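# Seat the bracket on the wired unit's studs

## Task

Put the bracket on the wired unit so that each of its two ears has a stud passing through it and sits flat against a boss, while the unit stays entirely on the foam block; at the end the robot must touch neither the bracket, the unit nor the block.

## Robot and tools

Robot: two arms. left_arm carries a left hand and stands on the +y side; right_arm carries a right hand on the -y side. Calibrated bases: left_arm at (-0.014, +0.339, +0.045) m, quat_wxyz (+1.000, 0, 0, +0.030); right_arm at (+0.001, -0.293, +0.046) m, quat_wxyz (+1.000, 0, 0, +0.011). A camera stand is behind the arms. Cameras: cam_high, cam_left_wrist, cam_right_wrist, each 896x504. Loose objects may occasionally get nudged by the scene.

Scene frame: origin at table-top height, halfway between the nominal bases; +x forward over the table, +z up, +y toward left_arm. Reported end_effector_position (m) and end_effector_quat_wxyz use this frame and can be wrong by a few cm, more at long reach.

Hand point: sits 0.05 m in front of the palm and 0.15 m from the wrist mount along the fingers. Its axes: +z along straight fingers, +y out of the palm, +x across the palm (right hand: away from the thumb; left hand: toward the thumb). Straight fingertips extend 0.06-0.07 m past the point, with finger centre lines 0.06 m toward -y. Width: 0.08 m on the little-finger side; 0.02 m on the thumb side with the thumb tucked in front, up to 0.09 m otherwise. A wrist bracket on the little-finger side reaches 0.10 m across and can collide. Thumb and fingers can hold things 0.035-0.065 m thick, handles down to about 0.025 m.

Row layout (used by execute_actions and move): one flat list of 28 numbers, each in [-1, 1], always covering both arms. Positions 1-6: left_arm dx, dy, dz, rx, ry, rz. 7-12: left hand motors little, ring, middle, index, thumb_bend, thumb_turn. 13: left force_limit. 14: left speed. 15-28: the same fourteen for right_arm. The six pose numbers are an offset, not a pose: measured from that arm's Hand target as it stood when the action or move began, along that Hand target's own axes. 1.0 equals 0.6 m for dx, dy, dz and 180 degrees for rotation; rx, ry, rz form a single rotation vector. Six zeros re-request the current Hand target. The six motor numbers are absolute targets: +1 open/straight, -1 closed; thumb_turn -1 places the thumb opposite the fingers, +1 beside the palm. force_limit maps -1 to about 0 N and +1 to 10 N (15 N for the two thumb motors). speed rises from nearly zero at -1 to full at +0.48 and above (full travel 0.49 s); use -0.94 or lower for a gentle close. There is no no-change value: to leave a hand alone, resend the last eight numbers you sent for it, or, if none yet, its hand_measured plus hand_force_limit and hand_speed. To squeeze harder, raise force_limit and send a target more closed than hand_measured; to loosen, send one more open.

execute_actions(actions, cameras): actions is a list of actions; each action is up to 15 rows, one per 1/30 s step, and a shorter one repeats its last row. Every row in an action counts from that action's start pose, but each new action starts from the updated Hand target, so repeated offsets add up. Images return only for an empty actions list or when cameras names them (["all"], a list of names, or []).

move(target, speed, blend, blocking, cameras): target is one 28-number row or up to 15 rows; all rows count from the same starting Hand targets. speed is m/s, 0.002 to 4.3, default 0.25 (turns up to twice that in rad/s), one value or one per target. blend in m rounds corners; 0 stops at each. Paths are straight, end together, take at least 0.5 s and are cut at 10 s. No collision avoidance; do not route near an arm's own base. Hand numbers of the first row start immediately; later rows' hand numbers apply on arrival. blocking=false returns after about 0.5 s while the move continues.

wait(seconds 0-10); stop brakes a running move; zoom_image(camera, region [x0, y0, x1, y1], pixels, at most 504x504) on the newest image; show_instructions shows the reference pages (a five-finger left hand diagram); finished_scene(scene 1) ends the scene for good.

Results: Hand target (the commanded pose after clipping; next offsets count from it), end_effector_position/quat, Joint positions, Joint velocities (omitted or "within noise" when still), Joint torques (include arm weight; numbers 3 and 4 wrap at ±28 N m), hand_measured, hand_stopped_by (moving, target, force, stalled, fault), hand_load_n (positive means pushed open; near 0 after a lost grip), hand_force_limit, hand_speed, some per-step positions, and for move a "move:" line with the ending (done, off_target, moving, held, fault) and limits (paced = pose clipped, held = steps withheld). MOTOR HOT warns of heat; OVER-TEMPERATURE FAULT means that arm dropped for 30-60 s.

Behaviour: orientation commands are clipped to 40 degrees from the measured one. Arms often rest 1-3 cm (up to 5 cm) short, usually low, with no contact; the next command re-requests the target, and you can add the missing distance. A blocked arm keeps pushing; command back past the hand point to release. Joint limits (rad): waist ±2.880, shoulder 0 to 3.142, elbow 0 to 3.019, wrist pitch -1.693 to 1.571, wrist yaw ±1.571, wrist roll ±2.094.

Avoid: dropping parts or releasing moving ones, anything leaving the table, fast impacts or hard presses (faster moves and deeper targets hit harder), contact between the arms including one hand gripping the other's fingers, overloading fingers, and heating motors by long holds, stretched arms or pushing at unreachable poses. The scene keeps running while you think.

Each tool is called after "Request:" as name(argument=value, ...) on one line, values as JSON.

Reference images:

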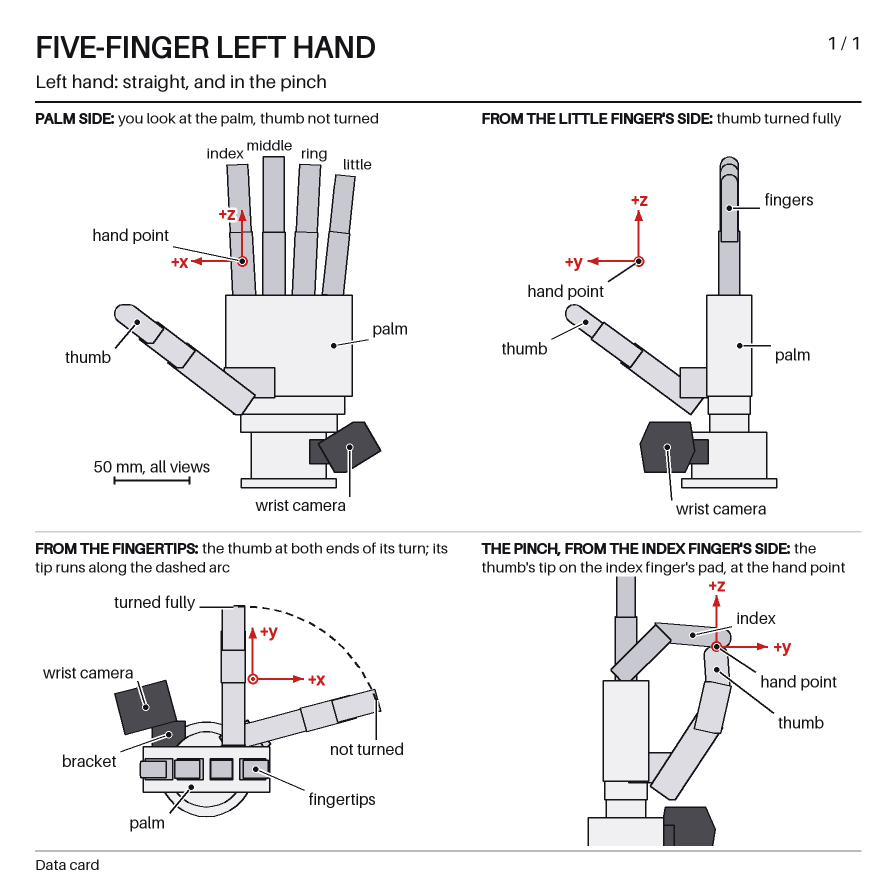

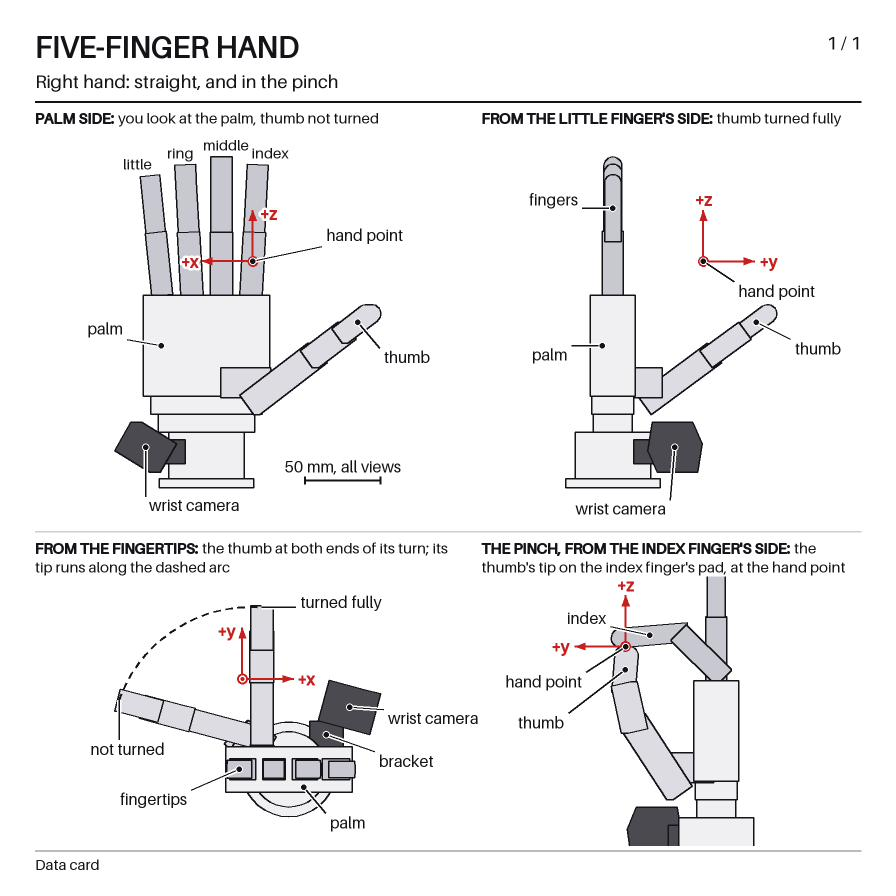

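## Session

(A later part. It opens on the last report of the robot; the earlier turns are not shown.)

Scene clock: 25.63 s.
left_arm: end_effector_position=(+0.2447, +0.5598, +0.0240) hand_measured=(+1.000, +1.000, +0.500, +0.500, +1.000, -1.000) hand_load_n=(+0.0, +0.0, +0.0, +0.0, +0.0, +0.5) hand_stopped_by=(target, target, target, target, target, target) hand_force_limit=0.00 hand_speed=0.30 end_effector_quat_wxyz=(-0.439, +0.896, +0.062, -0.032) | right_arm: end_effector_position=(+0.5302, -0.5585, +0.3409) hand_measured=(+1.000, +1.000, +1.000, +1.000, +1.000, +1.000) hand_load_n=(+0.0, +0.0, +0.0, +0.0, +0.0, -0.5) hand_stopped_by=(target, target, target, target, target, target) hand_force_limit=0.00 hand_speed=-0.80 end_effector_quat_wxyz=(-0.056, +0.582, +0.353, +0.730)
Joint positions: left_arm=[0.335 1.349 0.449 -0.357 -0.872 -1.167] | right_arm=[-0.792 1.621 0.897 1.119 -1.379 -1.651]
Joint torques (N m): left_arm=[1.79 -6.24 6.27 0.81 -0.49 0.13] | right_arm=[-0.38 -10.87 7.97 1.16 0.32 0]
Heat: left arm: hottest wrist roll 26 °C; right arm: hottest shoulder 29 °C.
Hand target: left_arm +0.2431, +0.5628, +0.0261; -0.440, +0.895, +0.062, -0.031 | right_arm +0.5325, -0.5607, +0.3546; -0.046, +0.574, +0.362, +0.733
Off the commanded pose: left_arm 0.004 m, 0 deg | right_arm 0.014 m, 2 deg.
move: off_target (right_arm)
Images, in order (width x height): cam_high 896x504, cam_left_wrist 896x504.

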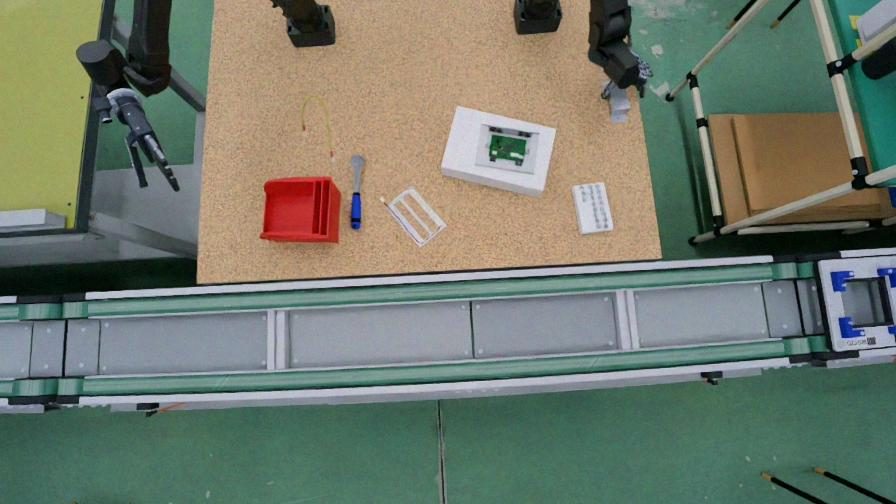

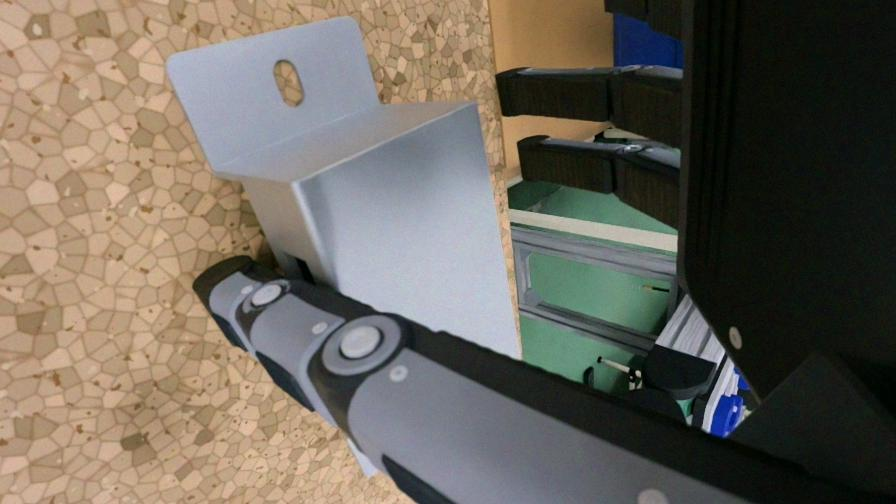

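Request:
move(target=[0,0,0,0,0,0,1,1,-0.4,-0.4,1,-1,-0.5,-0.9,0,0,0,0,0,0,1,1,1,1,1,1,0,-0.8], speed=0.06, cameras=["cam_high","cam_left_wrist"])

Request:
zoom_image(camera="cam_high", region=[570, 40, 670, 140])

Scene clock: 28.90 s.
left_arm: end_effector_position=(+0.2443, +0.5609, +0.0244) hand_measured=(+1.000, +1.000, +0.482, -0.206, +1.000, -1.000) hand_load_n=(+0.0, +0.0, +0.5, +6.5, +0.5, +0.0) hand_stopped_by=(target, target, force, force, target, target) hand_force_limit=-0.50 hand_speed=-0.90 end_effector_quat_wxyz=(-0.440, +0.895, +0.063, -0.032) | right_arm: end_effector_position=(+0.5302, -0.5585, +0.3409) hand_measured=(+1.000, +1.000, +1.000, +1.000, +1.000, +1.000) hand_load_n=(+0.0, +0.0, +0.0, +0.0, +0.0, +0.0) hand_stopped_by=(target, target, target, target, target, target) hand_force_limit=0.00 hand_speed=-0.80 end_effector_quat_wxyz=(-0.056, +0.582, +0.353, +0.730)
Joint positions: left_arm=[0.338 1.349 0.449 -0.356 -0.872 -1.165] | right_arm=[-0.792 1.621 0.897 1.119 -1.379 -1.651]
Joint torques (N m): left_arm=[1.61 -6.24 6.24 0.72 -0.46 0.15] | right_arm=[-0.5 -10.4 7.82 1.14 0.3 0.02]
Heat: left arm: hottest wrist roll 26 °C; right arm: hottest shoulder 29 °C.
Hand target: left_arm +0.2431, +0.5629, +0.0261; -0.440, +0.895, +0.062, -0.031 | right_arm +0.5325, -0.5607, +0.3546; -0.046, +0.574, +0.362, +0.733
Off the commanded pose: left_arm 0.003 m, 0 deg | right_arm 0.014 m, 2 deg.
move: off_target (right_arm)
Images, in order (width x height): cam_high 896x504, cam_left_wrist 896x504.

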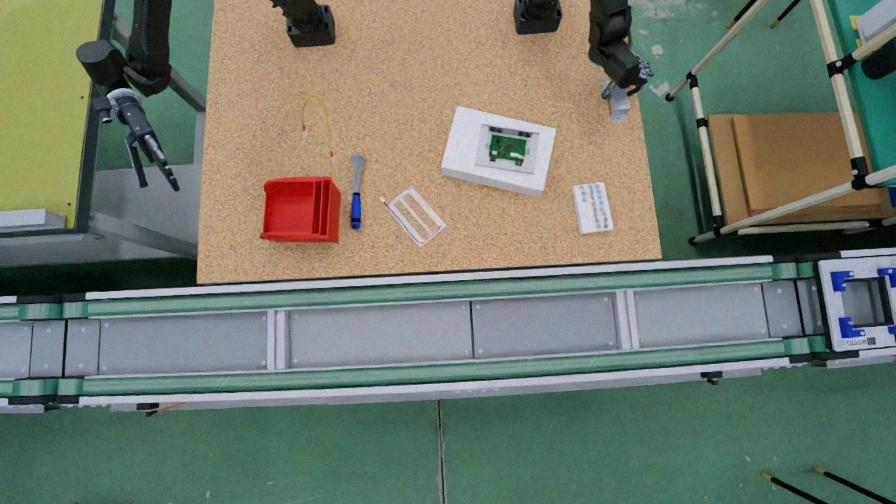

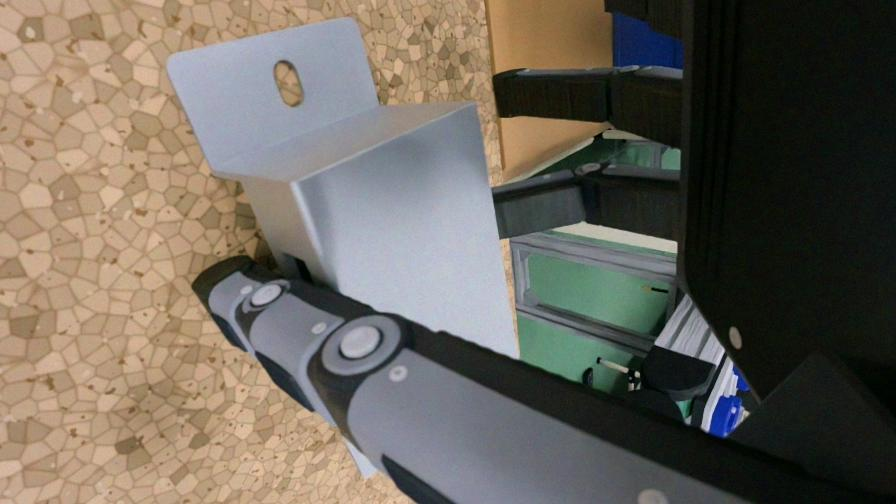

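Scaled by 5.040 from the camera's 896x504 image, which has a finer 1280x720 frame.

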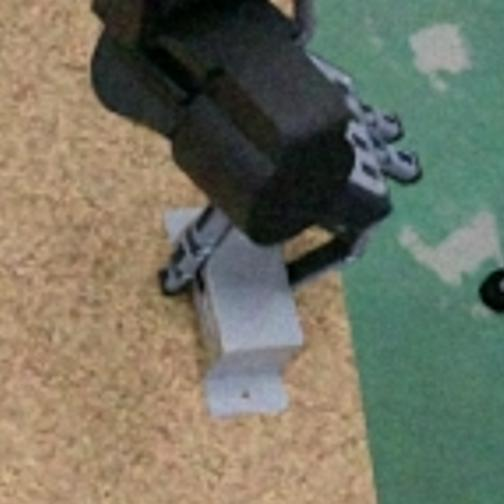

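Request:
move(target=[0,0,0,0,0,0,1,1,-0.45,-0.4,1,-1,-0.3,-0.85,0,0,0,0,0,0,1,1,1,1,1,1,0,-0.8], speed=0.06, cameras=["cam_high","cam_left_wrist"])

Request:
zoom_image(camera="cam_high", region=[570, 40, 670, 140])

Scene clock: 29.83 s.
left_arm: end_effector_position=(+0.2440, +0.5615, +0.0245) hand_measured=(+1.000, +1.000, +0.472, -0.206, +1.000, -1.000) hand_load_n=(+0.0, +0.0, +1.5, +6.5, +0.5, -0.5) hand_stopped_by=(target, target, force, force, target, target) hand_force_limit=-0.30 hand_speed=-0.85 end_effector_quat_wxyz=(-0.440, +0.895, +0.063, -0.032) | right_arm: end_effector_position=(+0.5302, -0.5585, +0.3409) hand_measured=(+1.000, +1.000, +1.000, +1.000, +1.000, +1.000) hand_load_n=(+0.0, +0.0, +0.0, +0.0, +0.0, +0.0) hand_stopped_by=(target, target, target, target, target, target) hand_force_limit=0.00 hand_speed=-0.80 end_effector_quat_wxyz=(-0.056, +0.582, +0.353, +0.730)
Joint positions: left_arm=[0.339 1.349 0.449 -0.354 -0.873 -1.165] | right_arm=[-0.792 1.621 0.897 1.119 -1.379 -1.651]
Joint torques (N m): left_arm=[1.49 -6.18 6.31 0.69 -0.43 0.14] | right_arm=[-0.44 -10.81 8.18 0.98 0.36 -0.03]
Heat: left arm: hottest wrist roll 26 °C; right arm: hottest shoulder 29 °C.
Hand target: left_arm +0.2431, +0.5629, +0.0262; -0.440, +0.895, +0.062, -0.031 | right_arm +0.5325, -0.5607, +0.3546; -0.046, +0.574, +0.362, +0.733
Off the commanded pose: left_arm 0.002 m, 0 deg | right_arm 0.014 m, 2 deg.
move: off_target (right_arm)
Images, in order (width x height): cam_high 896x504, cam_left_wrist 896x504.

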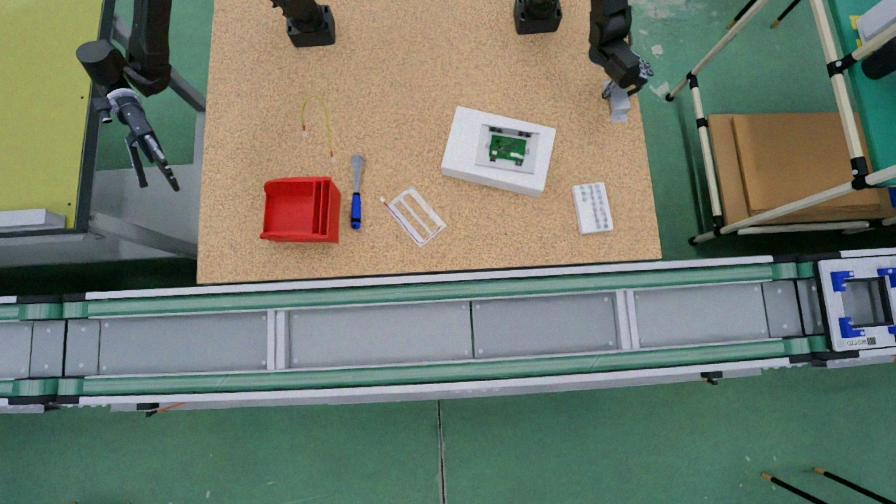

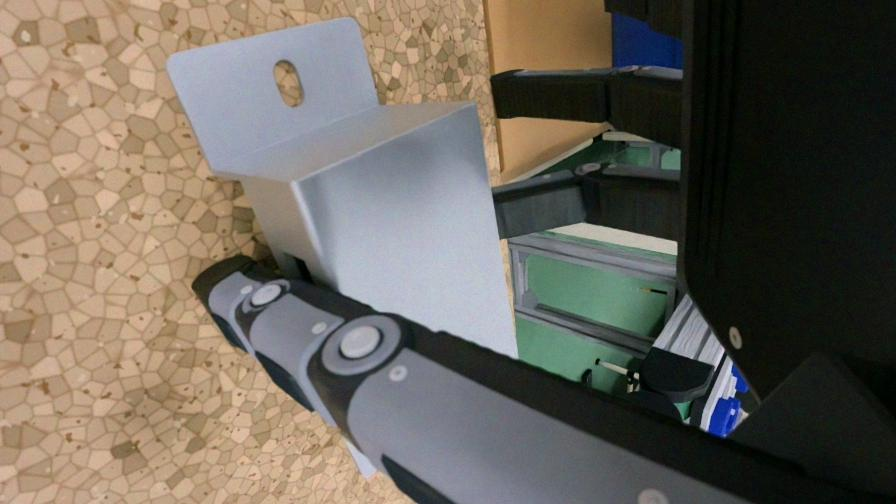

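Scaled by 5.040 from the camera's 896x504 image, which has a finer 1280x720 frame.

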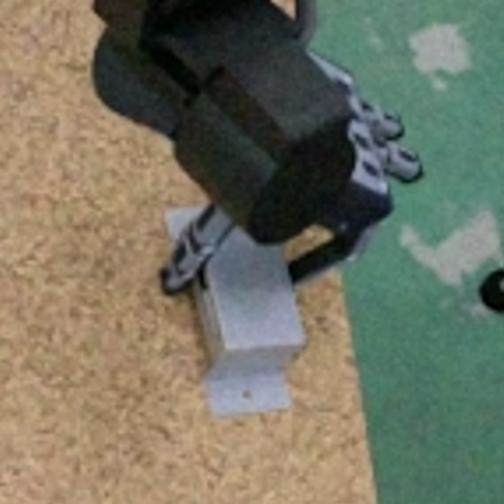

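Request:
move(target=[0,0,0,0,0,0,1,1,0.5,0.3,1,-1,-0.3,-0.3,0,0,0,0,0,0,1,1,1,1,1,1,0,-0.8], speed=0.06, cameras=[])

Scene clock: 31.00 s.
left_arm: end_effector_position=(+0.2428, +0.5606, +0.0243) hand_measured=(+1.000, +1.000, +0.500, +0.300, +1.000, -1.000) hand_load_n=(+0.0, +0.0, +0.0, +0.0, +0.0, +0.0) hand_stopped_by=(target, target, target, target, target, target) hand_force_limit=-0.30 hand_speed=-0.30 end_effector_quat_wxyz=(-0.440, +0.895, +0.063, -0.032) | right_arm: end_effector_position=(+0.5302, -0.5585, +0.3409) hand_measured=(+1.000, +1.000, +1.000, +1.000, +1.000, +1.000) hand_load_n=(+0.0, +0.0, +0.0, +0.0, +0.0, +0.5) hand_stopped_by=(target, target, target, target, target, target) hand_force_limit=0.00 hand_speed=-0.80 end_effector_quat_wxyz=(-0.056, +0.582, +0.353, +0.730)
Joint positions: left_arm=[0.339 1.344 0.445 -0.354 -0.872 -1.163] | right_arm=[-0.792 1.621 0.897 1.119 -1.379 -1.651]
Joint torques (N m): left_arm=[1.49 -5.77 6.64 0.66 -0.49 0.14] | right_arm=[-0.26 -11.05 7.9 1.07 0.35 0.04]
Heat: left arm: hottest wrist roll 26 °C; right arm: hottest shoulder 29 °C.
Hand target: left_arm +0.2431, +0.5629, +0.0261; -0.440, +0.895, +0.062, -0.031 | right_arm +0.5325, -0.5607, +0.3546; -0.046, +0.574, +0.362, +0.733
Off the commanded pose: left_arm 0.003 m, 0 deg | right_arm 0.014 m, 2 deg.
move: off_target (right_arm)
No camera images: "cameras" was empty.

Request:
move(target=[[0,-0.0125,-0.0096,0,0,0,1,1,0.5,0.3,1,-1,-0.3,-0.3,0,0,0,0,0,0,1,1,1,1,1,1,0,-0.8],[0,-0.0125,-0.0096,0,0,0,1,1,-0.4,-0.45,1,-1,0.0,-0.8,0,0,0,0,0,0,1,1,1,1,1,1,0,-0.8]], speed=0.06, cameras=["cam_high","cam_left_wrist"])

Request:
zoom_image(camera="cam_high", region=[570, 40, 670, 140])

Scene clock: 62.23 s.
left_arm: end_effector_position=(+0.2396, +0.5591, +0.0293) hand_measured=(+1.000, +1.000, -0.160, -0.214, +1.000, -1.000) hand_load_n=(+0.0, +0.0, +10.0, +9.5, +2.5, +1.0) hand_stopped_by=(target, target, force, force, target, target) hand_force_limit=0.00 hand_speed=-0.80 end_effector_quat_wxyz=(-0.438, +0.896, +0.061, -0.034) | right_arm: end_effector_position=(+0.5302, -0.5585, +0.3409) hand_measured=(+1.000, +1.000, +1.000, +1.000, +1.000, +1.000) hand_load_n=(+0.0, +0.0, +0.0, +0.0, +0.0, -0.5) hand_stopped_by=(target, target, target, target, target, target) hand_force_limit=0.00 hand_speed=-0.80 end_effector_quat_wxyz=(-0.056, +0.582, +0.353, +0.730)
Joint positions: left_arm=[0.34 1.319 0.445 -0.385 -0.87 -1.162] | right_arm=[-0.792 1.621 0.897 1.119 -1.379 -1.651]
Joint torques (N m): left_arm=[1.44 -6.07 7.73 0.23 -0.55 0.13] | right_arm=[-0.09 -10.34 7.94 0.92 0.37 0.01]
Heat: left arm: hottest elbow 25 °C; right arm: hottest shoulder 29 °C.
Hand target: left_arm +0.2431, +0.5629, +0.0356; -0.440, +0.895, +0.062, -0.031 | right_arm +0.5325, -0.5607, +0.3546; -0.046, +0.574, +0.362, +0.733
Off the commanded pose: left_arm 0.008 m, 0 deg | right_arm 0.014 m, 2 deg.
move: off_target (right_arm)
Images, in order (width x height): cam_high 896x504, cam_left_wrist 896x504.

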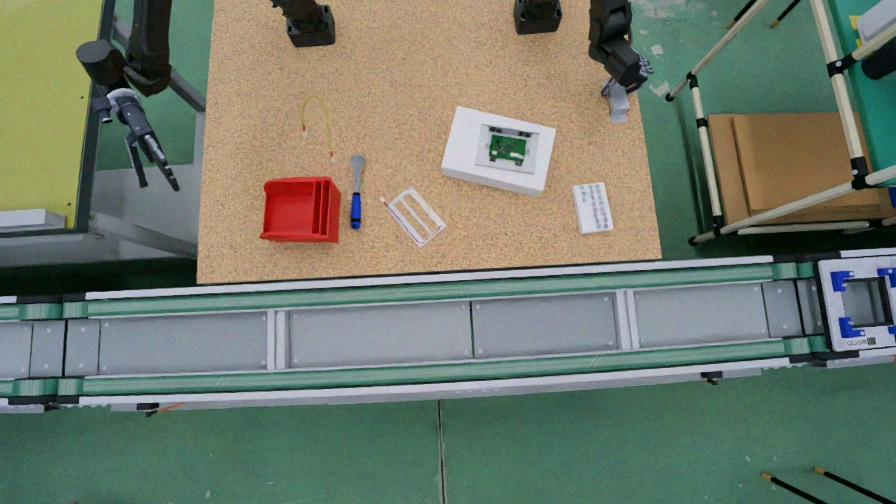

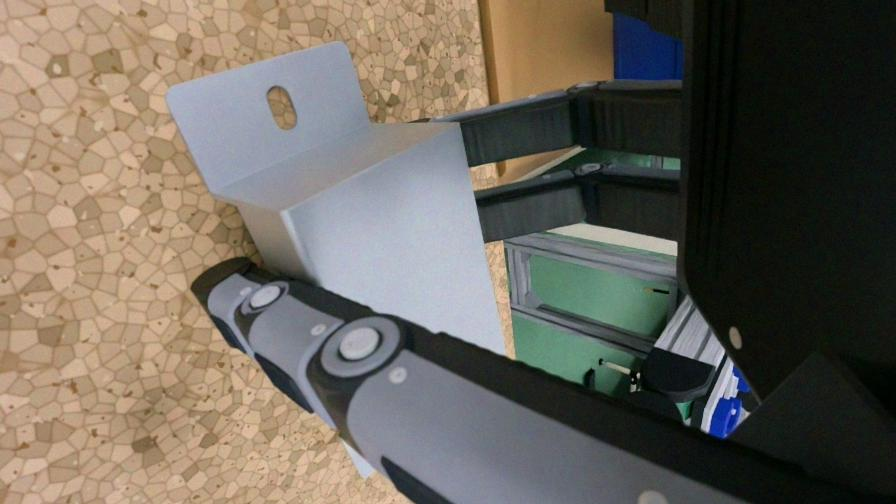

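Scaled by 5.040 from the camera's 896x504 image, which has a finer 1280x720 frame.

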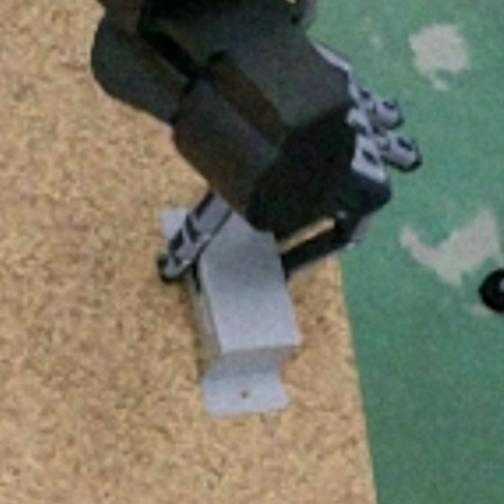

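Request:
move(target=[0,-0.0725,-0.0561,0,0,0,1,1,-0.4,-0.45,1,-1,0.0,-0.8,0,0,0,0,0,0,1,1,1,1,1,1,0,-0.8], speed=0.08, cameras=["cam_high","cam_left_wrist"])

Request:
zoom_image(camera="cam_high", region=[570, 40, 670, 140])

Scene clock: 64.33 s.
left_arm: end_effector_position=(+0.2208, +0.5510, +0.0669) hand_measured=(+1.000, +1.000, -0.160, -0.214, +1.000, -1.000) hand_load_n=(+0.0, +0.0, +9.5, +10.0, +2.5, +2.5) hand_stopped_by=(target, target, force, force, target, target) hand_force_limit=0.00 hand_speed=-0.80 end_effector_quat_wxyz=(-0.430, +0.900, +0.047, -0.055) | right_arm: end_effector_position=(+0.5302, -0.5585, +0.3409) hand_measured=(+1.000, +1.000, +1.000, +1.000, +1.000, +1.000) hand_load_n=(+0.0, +0.0, +0.0, +0.0, +0.0, +0.0) hand_stopped_by=(target, target, target, target, target, target) hand_force_limit=0.00 hand_speed=-0.80 end_effector_quat_wxyz=(-0.056, +0.582, +0.353, +0.730)
Joint positions: left_arm=[0.341 1.164 0.476 -0.617 -0.868 -1.152] | right_arm=[-0.792 1.621 0.897 1.119 -1.379 -1.651]
Joint torques (N m): left_arm=[1.32 -5.25 12.64 0.27 -0.64 0.04] | right_arm=[0.32 -10.29 8.03 0.87 0.34 -0.02]
Heat: left arm: hottest elbow 25 °C; right arm: hottest shoulder 29 °C.
Hand target: left_arm +0.2431, +0.5629, +0.0906; -0.440, +0.895, +0.063, -0.031 | right_arm +0.5325, -0.5607, +0.3546; -0.046, +0.574, +0.362, +0.733
Off the commanded pose: left_arm 0.035 m, 4 deg | right_arm 0.014 m, 2 deg.
move: off_target (left_arm, right_arm)
Images, in order (width x height): cam_high 896x504, cam_left_wrist 896x504.

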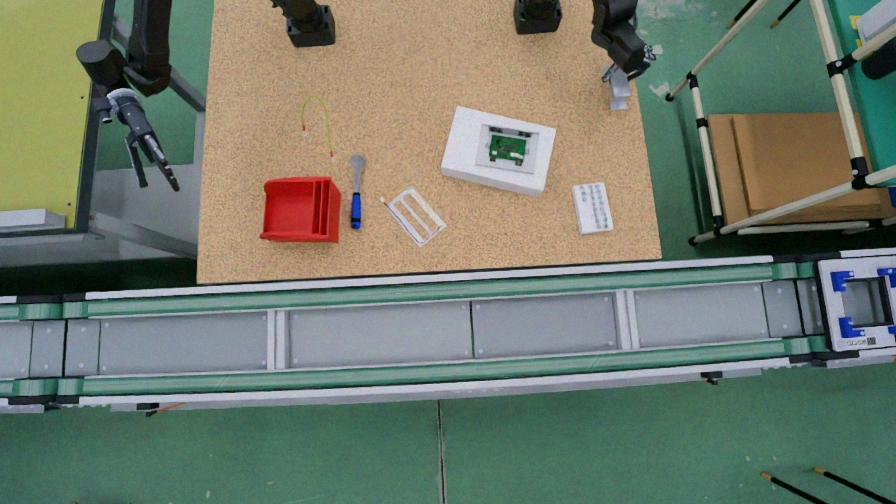

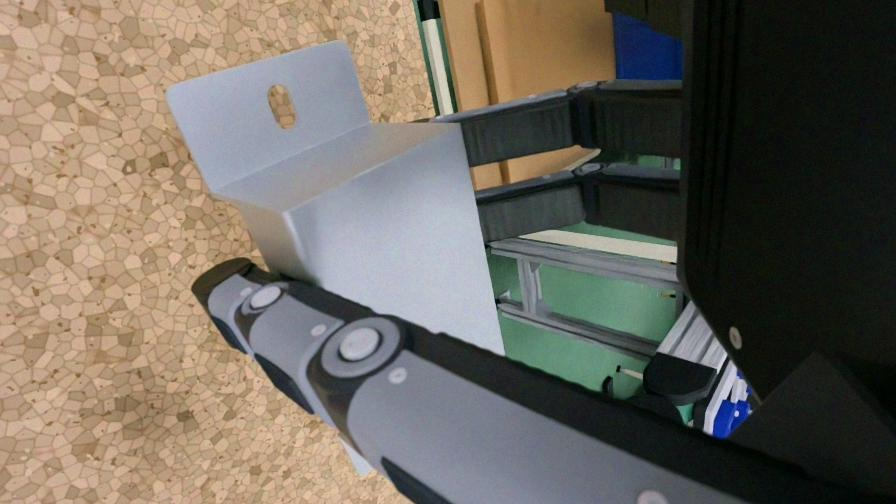

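Scaled by 5.040 from the camera's 896x504 image, which has a finer 1280x720 frame.

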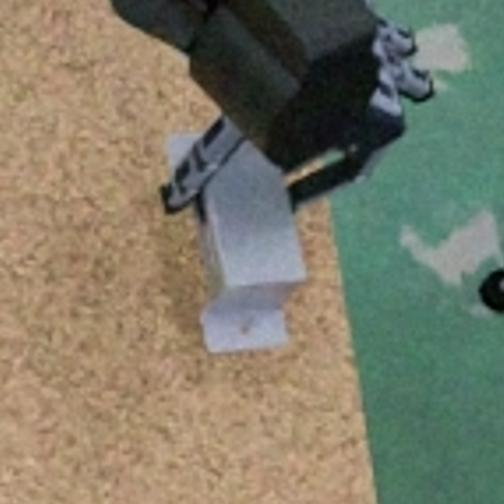

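Request:
move(target=[[0.0298,-0.0765,-0.1982,0,0.1759,0.1356,1,1,-0.4,-0.45,1,-1,0.0,-0.8,0,0,0,0,0,0,1,1,1,1,1,1,0,-0.8],[0.0962,0.0068,-0.4428,0,0.3298,0.2542,1,1,-0.4,-0.45,1,-1,0.0,-0.8,0,0,0,0,0,0,1,1,1,1,1,1,0,-0.8]], speed=0.15, blend=0.03, cameras=["cam_high","cam_left_wrist"])

Scene clock: 70.17 s.
left_arm: end_effector_position=(+0.3093, +0.3625, +0.2100) hand_measured=(+1.000, +1.000, -0.160, -0.214, +1.000, -1.000) hand_load_n=(+0.0, +0.0, +9.5, +10.0, +2.0, +2.5) hand_stopped_by=(target, target, force, force, target, target) hand_force_limit=0.00 hand_speed=-0.80 end_effector_quat_wxyz=(-0.350, +0.762, -0.500, +0.216) | right_arm: end_effector_position=(+0.5302, -0.5585, +0.3409) hand_measured=(+1.000, +1.000, +1.000, +1.000, +1.000, +1.000) hand_load_n=(+0.0, +0.0, +0.0, +0.0, +0.0, +0.0) hand_stopped_by=(target, target, target, target, target, target) hand_force_limit=0.00 hand_speed=-0.80 end_effector_quat_wxyz=(-0.056, +0.582, +0.353, +0.730)
Joint positions: left_arm=[-0.031 0.723 0.614 -0.656 -0.302 -0.251] | right_arm=[-0.792 1.621 0.897 1.119 -1.379 -1.651]
Joint torques (N m): left_arm=[0.21 -0.79 17.62 1.26 -0.05 0.1] | right_arm=[-0.5 -10.75 8.01 0.96 0.33 0.03]
Heat: left arm: hottest elbow 26 °C; right arm: hottest shoulder 29 °C.
Hand target: left_arm +0.3298, +0.3601, +0.2496; -0.368, +0.749, -0.495, +0.244 | right_arm +0.5325, -0.5607, +0.3546; -0.046, +0.574, +0.362, +0.733
Off the commanded pose: left_arm 0.045 m, 4 deg | right_arm 0.014 m, 2 deg.
move: off_target (left_arm, right_arm)
Images, in order (width x height): cam_high 896x504, cam_left_wrist 896x504.

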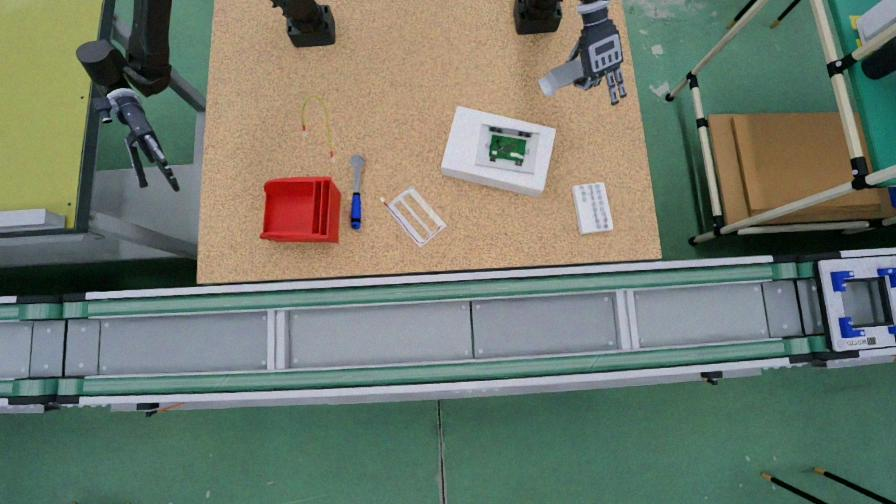

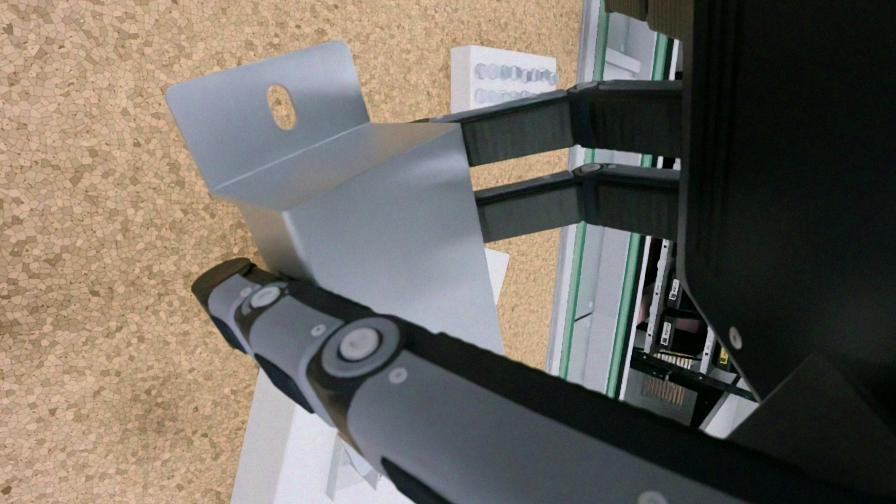

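Request:
move(target=[0.278,-0.0423,0.0928,0,0.1577,0.1217,1,1,-0.4,-0.45,1,-1,0.0,-0.8,0,0,0,0,0,0,1,1,1,1,1,1,0,-0.8], speed=0.12, cameras=["cam_high","cam_left_wrist"])

Request:
zoom_image(camera="cam_high", region=[430, 60, 610, 220])

Scene clock: 75.10 s.
left_arm: end_effector_position=(+0.4204, +0.2385, +0.1970) hand_measured=(+1.000, +1.000, -0.160, -0.214, +1.000, -1.000) hand_load_n=(+0.0, +0.0, +9.5, +10.0, +2.5, +2.5) hand_stopped_by=(target, target, force, force, target, target) hand_force_limit=0.00 hand_speed=-0.80 end_effector_quat_wxyz=(+0.249, -0.580, +0.709, -0.314) | right_arm: end_effector_position=(+0.5302, -0.5585, +0.3409) hand_measured=(+1.000, +1.000, +1.000, +1.000, +1.000, +1.000) hand_load_n=(+0.0, +0.0, +0.0, +0.0, +0.0, +0.0) hand_stopped_by=(target, target, target, target, target, target) hand_force_limit=0.00 hand_speed=-0.80 end_effector_quat_wxyz=(-0.056, +0.582, +0.353, +0.730)
Joint positions: left_arm=[-0.196 1.153 0.815 -0.41 0.058 0.038] | right_arm=[-0.792 1.621 0.897 1.119 -1.379 -1.651]
Joint torques (N m): left_arm=[0.21 -6.53 16.94 2.1 0.21 0.1] | right_arm=[-0.62 -10.7 7.75 1.11 0.37 -0.02]
Heat: left arm: hottest elbow 28 °C; right arm: hottest shoulder 29 °C.
Hand target: left_arm +0.4499, +0.2299, +0.2359; +0.275, -0.560, +0.701, -0.345 | right_arm +0.5325, -0.5607, +0.3546; -0.046, +0.574, +0.362, +0.733
Off the commanded pose: left_arm 0.050 m, 5 deg | right_arm 0.014 m, 2 deg.
move: off_target (left_arm, right_arm)
Images, in order (width x height): cam_high 896x504, cam_left_wrist 896x504.

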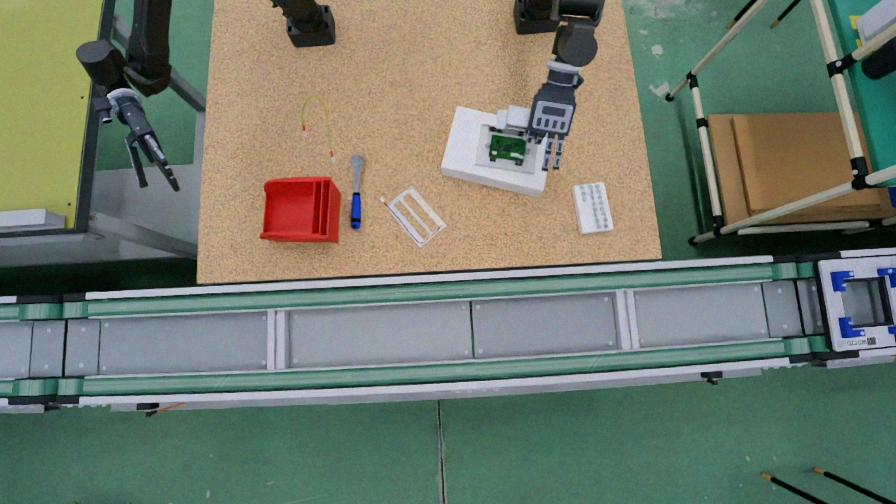

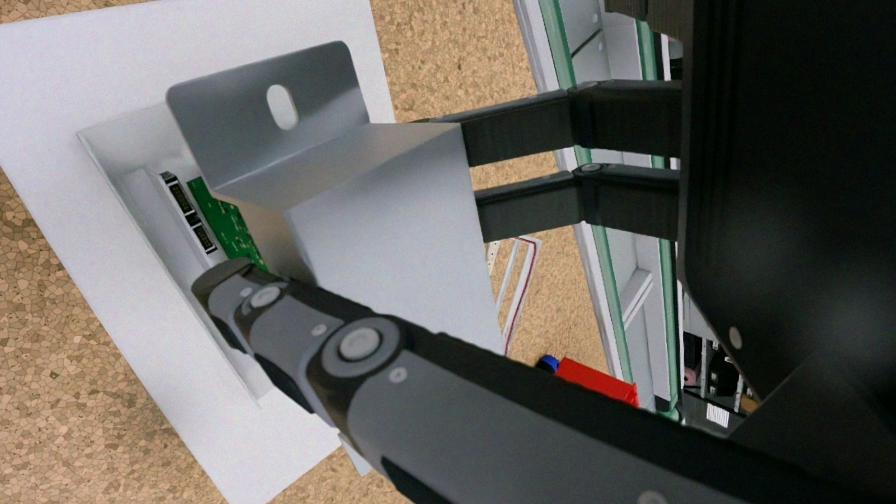

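Scaled by 2.800 from the camera's 896x504 image, which has a finer 1280x720 frame.

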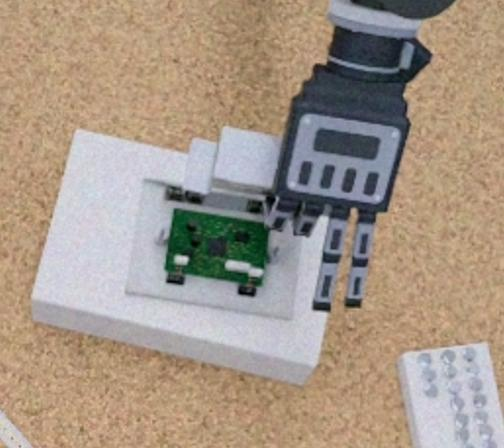

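Request:
zoom_image(camera="cam_left_wrist", region=[40, 20, 500, 480])

Request:
zoom_image(camera="cam_high", region=[465, 90, 555, 180])

Scaled by 1.096 from the camera's 896x504 image, which has a finer 1280x720 frame.

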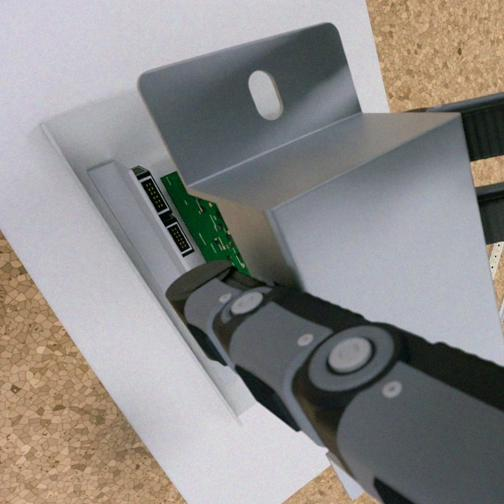

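Scaled by 5.600 from the camera's 896x504 image, which has a finer 1280x720 frame.

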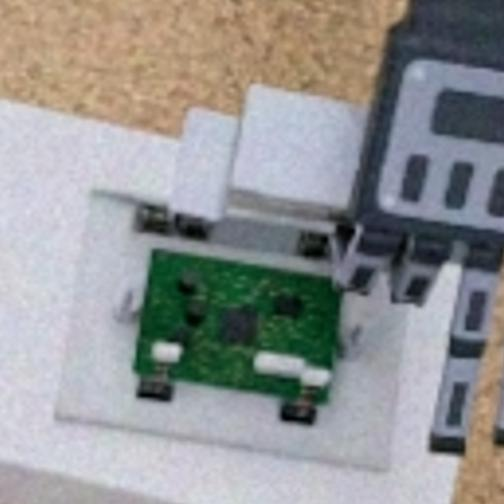

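Request:
move(target=[0,0,0,0,0,0,1,1,-0.4,-0.45,1,-1,0.0,-0.8,0.1193,-0.8535,0.3712,0.3461,0.032,0.2059,1,1,1,1,1,1,0,-0.8], speed=0.18, cameras=["all"])

Scene clock: 80.83 s.
left_arm: end_effector_position=(+0.4203, +0.2385, +0.1970) hand_measured=(+1.000, +1.000, -0.160, -0.214, +1.000, -1.000) hand_load_n=(+0.0, +0.0, +9.5, +10.0, +2.5, +2.5) hand_stopped_by=(target, target, force, force, target, target) hand_force_limit=0.00 hand_speed=-0.80 end_effector_quat_wxyz=(+0.249, -0.580, +0.709, -0.314) | right_arm: end_effector_position=(+0.4282, -0.0373, +0.1794) hand_measured=(+1.000, +1.000, +1.000, +1.000, +1.000, +1.000) hand_load_n=(+0.5, +0.0, +0.0, +0.0, +0.0, +0.0) hand_stopped_by=(target, target, target, target, target, target) hand_force_limit=0.00 hand_speed=-0.80 end_effector_quat_wxyz=(+0.570, -0.523, -0.480, -0.414)
Joint positions: left_arm=[-0.196 1.153 0.815 -0.41 0.058 0.039] | right_arm=[0.124 1.613 0.666 0.687 -1.539 -1.631]
Joint torques (N m): left_arm=[0.21 -6.53 16.92 2.07 0.21 0.1] | right_arm=[0.26 -8.23 8.38 0.75 -0.13 0.02]
Heat: left arm: hottest elbow 30 °C; right arm: hottest shoulder 29 °C.
Hand target: left_arm +0.4499, +0.2299, +0.2358; +0.275, -0.560, +0.701, -0.345 | right_arm +0.4413, -0.0299, +0.1901; +0.567, -0.514, -0.488, -0.420
Off the commanded pose: left_arm 0.050 m, 5 deg | right_arm 0.019 m, 2 deg.
move: off_target (left_arm, right_arm)

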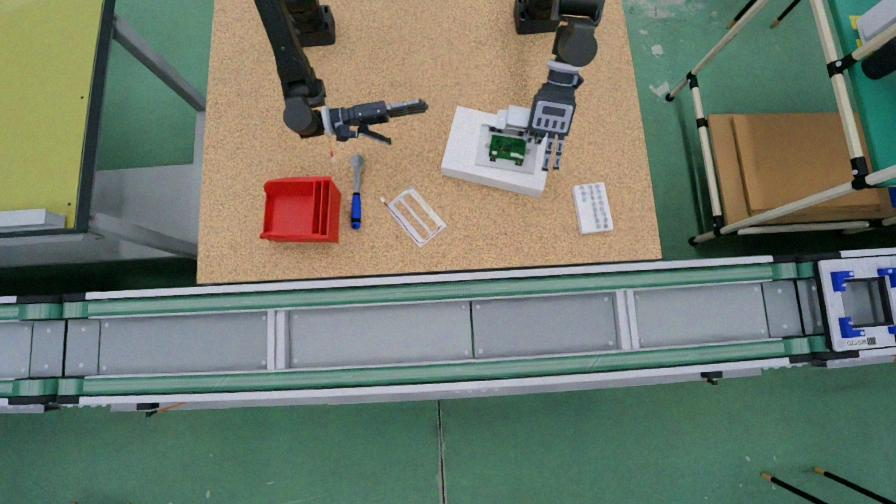

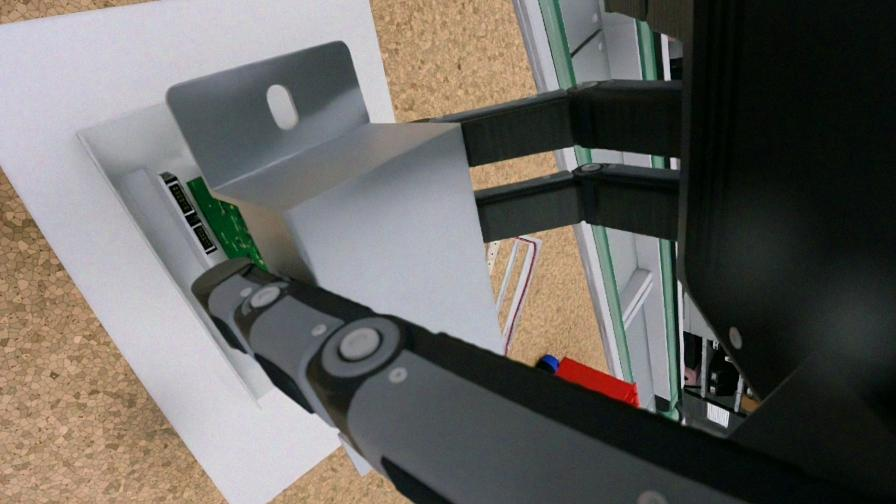

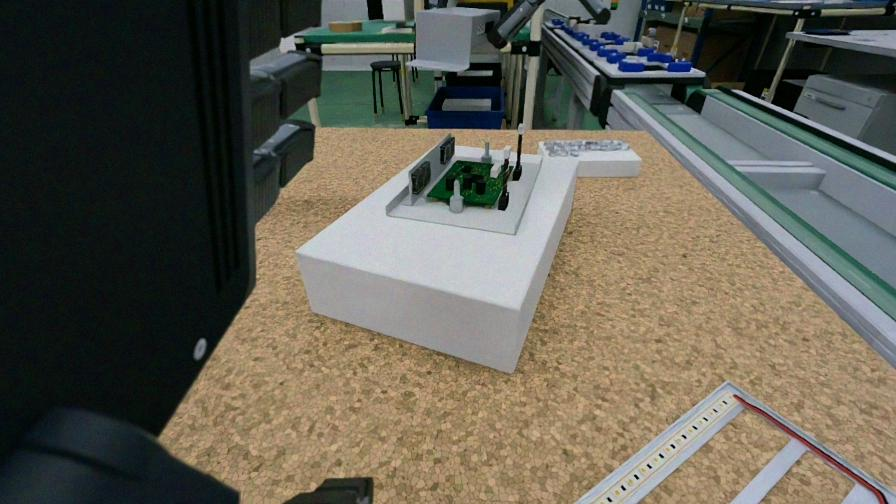

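Excellent view. Zoom.

Request:
zoom_image(camera="cam_right_wrist", region=[380, 90, 580, 250])

Request:
zoom_image(camera="cam_right_wrist", region=[380, 0, 580, 110])

Scaled by 2.520 from the camera's 896x504 image, which has a finer 1280x720 frame.

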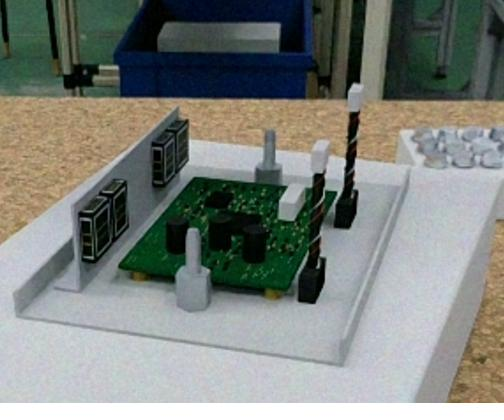

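Scaled by 2.520 from the camera's 896x504 image, which has a finer 1280x720 frame.

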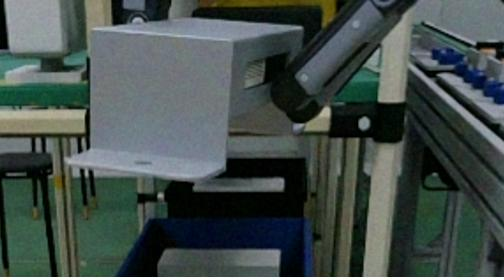

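Request:
move(target=[-0.3147,0.166,-0.167,0.022,-0.1891,-0.1457,1,1,-0.4,-0.45,1,-1,0.0,-0.8,0,0,0,0,0,0,1,1,1,1,1,1,0,-0.8], speed=0.15, cameras=["cam_high","cam_left_wrist"])

Scene clock: 87.47 s.
left_arm: end_effector_position=(+0.3473, +0.4405, +0.2001) hand_measured=(+1.000, +1.000, -0.160, -0.214, +1.000, -1.000) hand_load_n=(+0.0, +0.0, +9.5, +10.0, +2.0, +2.5) hand_stopped_by=(target, target, force, force, target, target) hand_force_limit=0.00 hand_speed=-0.80 end_effector_quat_wxyz=(-0.386, +0.770, -0.455, +0.227) | right_arm: end_effector_position=(+0.4282, -0.0373, +0.1793) hand_measured=(+1.000, +1.000, +1.000, +1.000, +1.000, +1.000) hand_load_n=(+0.0, +0.0, +0.0, +0.0, +0.0, -0.5) hand_stopped_by=(target, target, target, target, target, target) hand_force_limit=0.00 hand_speed=-0.80 end_effector_quat_wxyz=(+0.570, -0.523, -0.480, -0.414)
Joint positions: left_arm=[0.227 0.853 0.599 -0.401 -0.176 -0.132] | right_arm=[0.124 1.613 0.666 0.687 -1.539 -1.63]
Joint torques (N m): left_arm=[1.44 -4.01 12.21 2.11 -0.12 -0.17] | right_arm=[1.03 -8.88 8.4 0.83 -0.07 0.11]
Heat: left arm: hottest elbow 31 °C; right arm: hottest shoulder 29 °C.
Hand target: left_arm +0.3552, +0.4451, +0.2181; -0.401, +0.768, -0.436, +0.244 | right_arm +0.4406, -0.0302, +0.1904; +0.566, -0.515, -0.489, -0.419 (not the last commanded pose)
Off the commanded pose: left_arm 0.020 m, 3 deg | right_arm 0.019 m, 2 deg.
move: off_target (left_arm, right_arm)
Images, in order (width x height): cam_high 896x504, cam_left_wrist 896x504.

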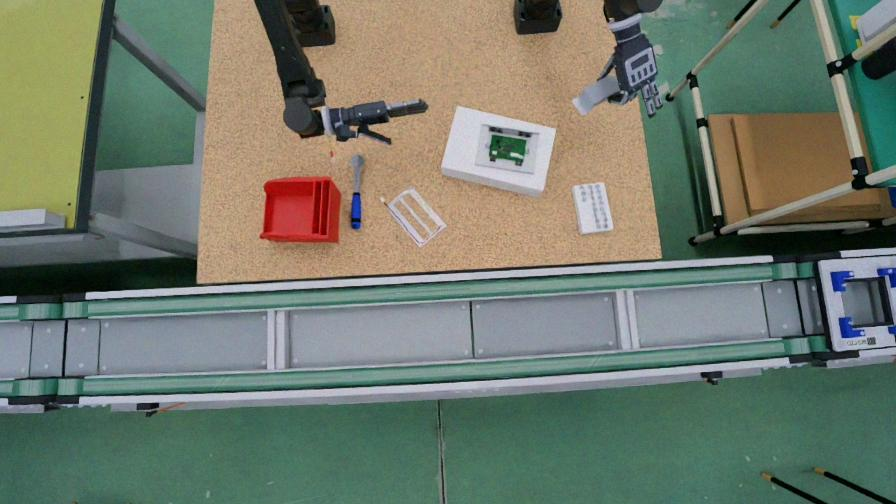

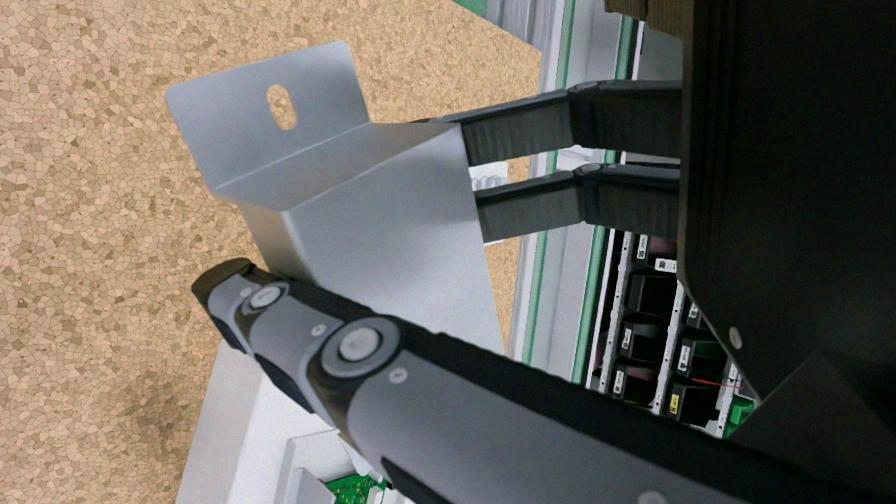

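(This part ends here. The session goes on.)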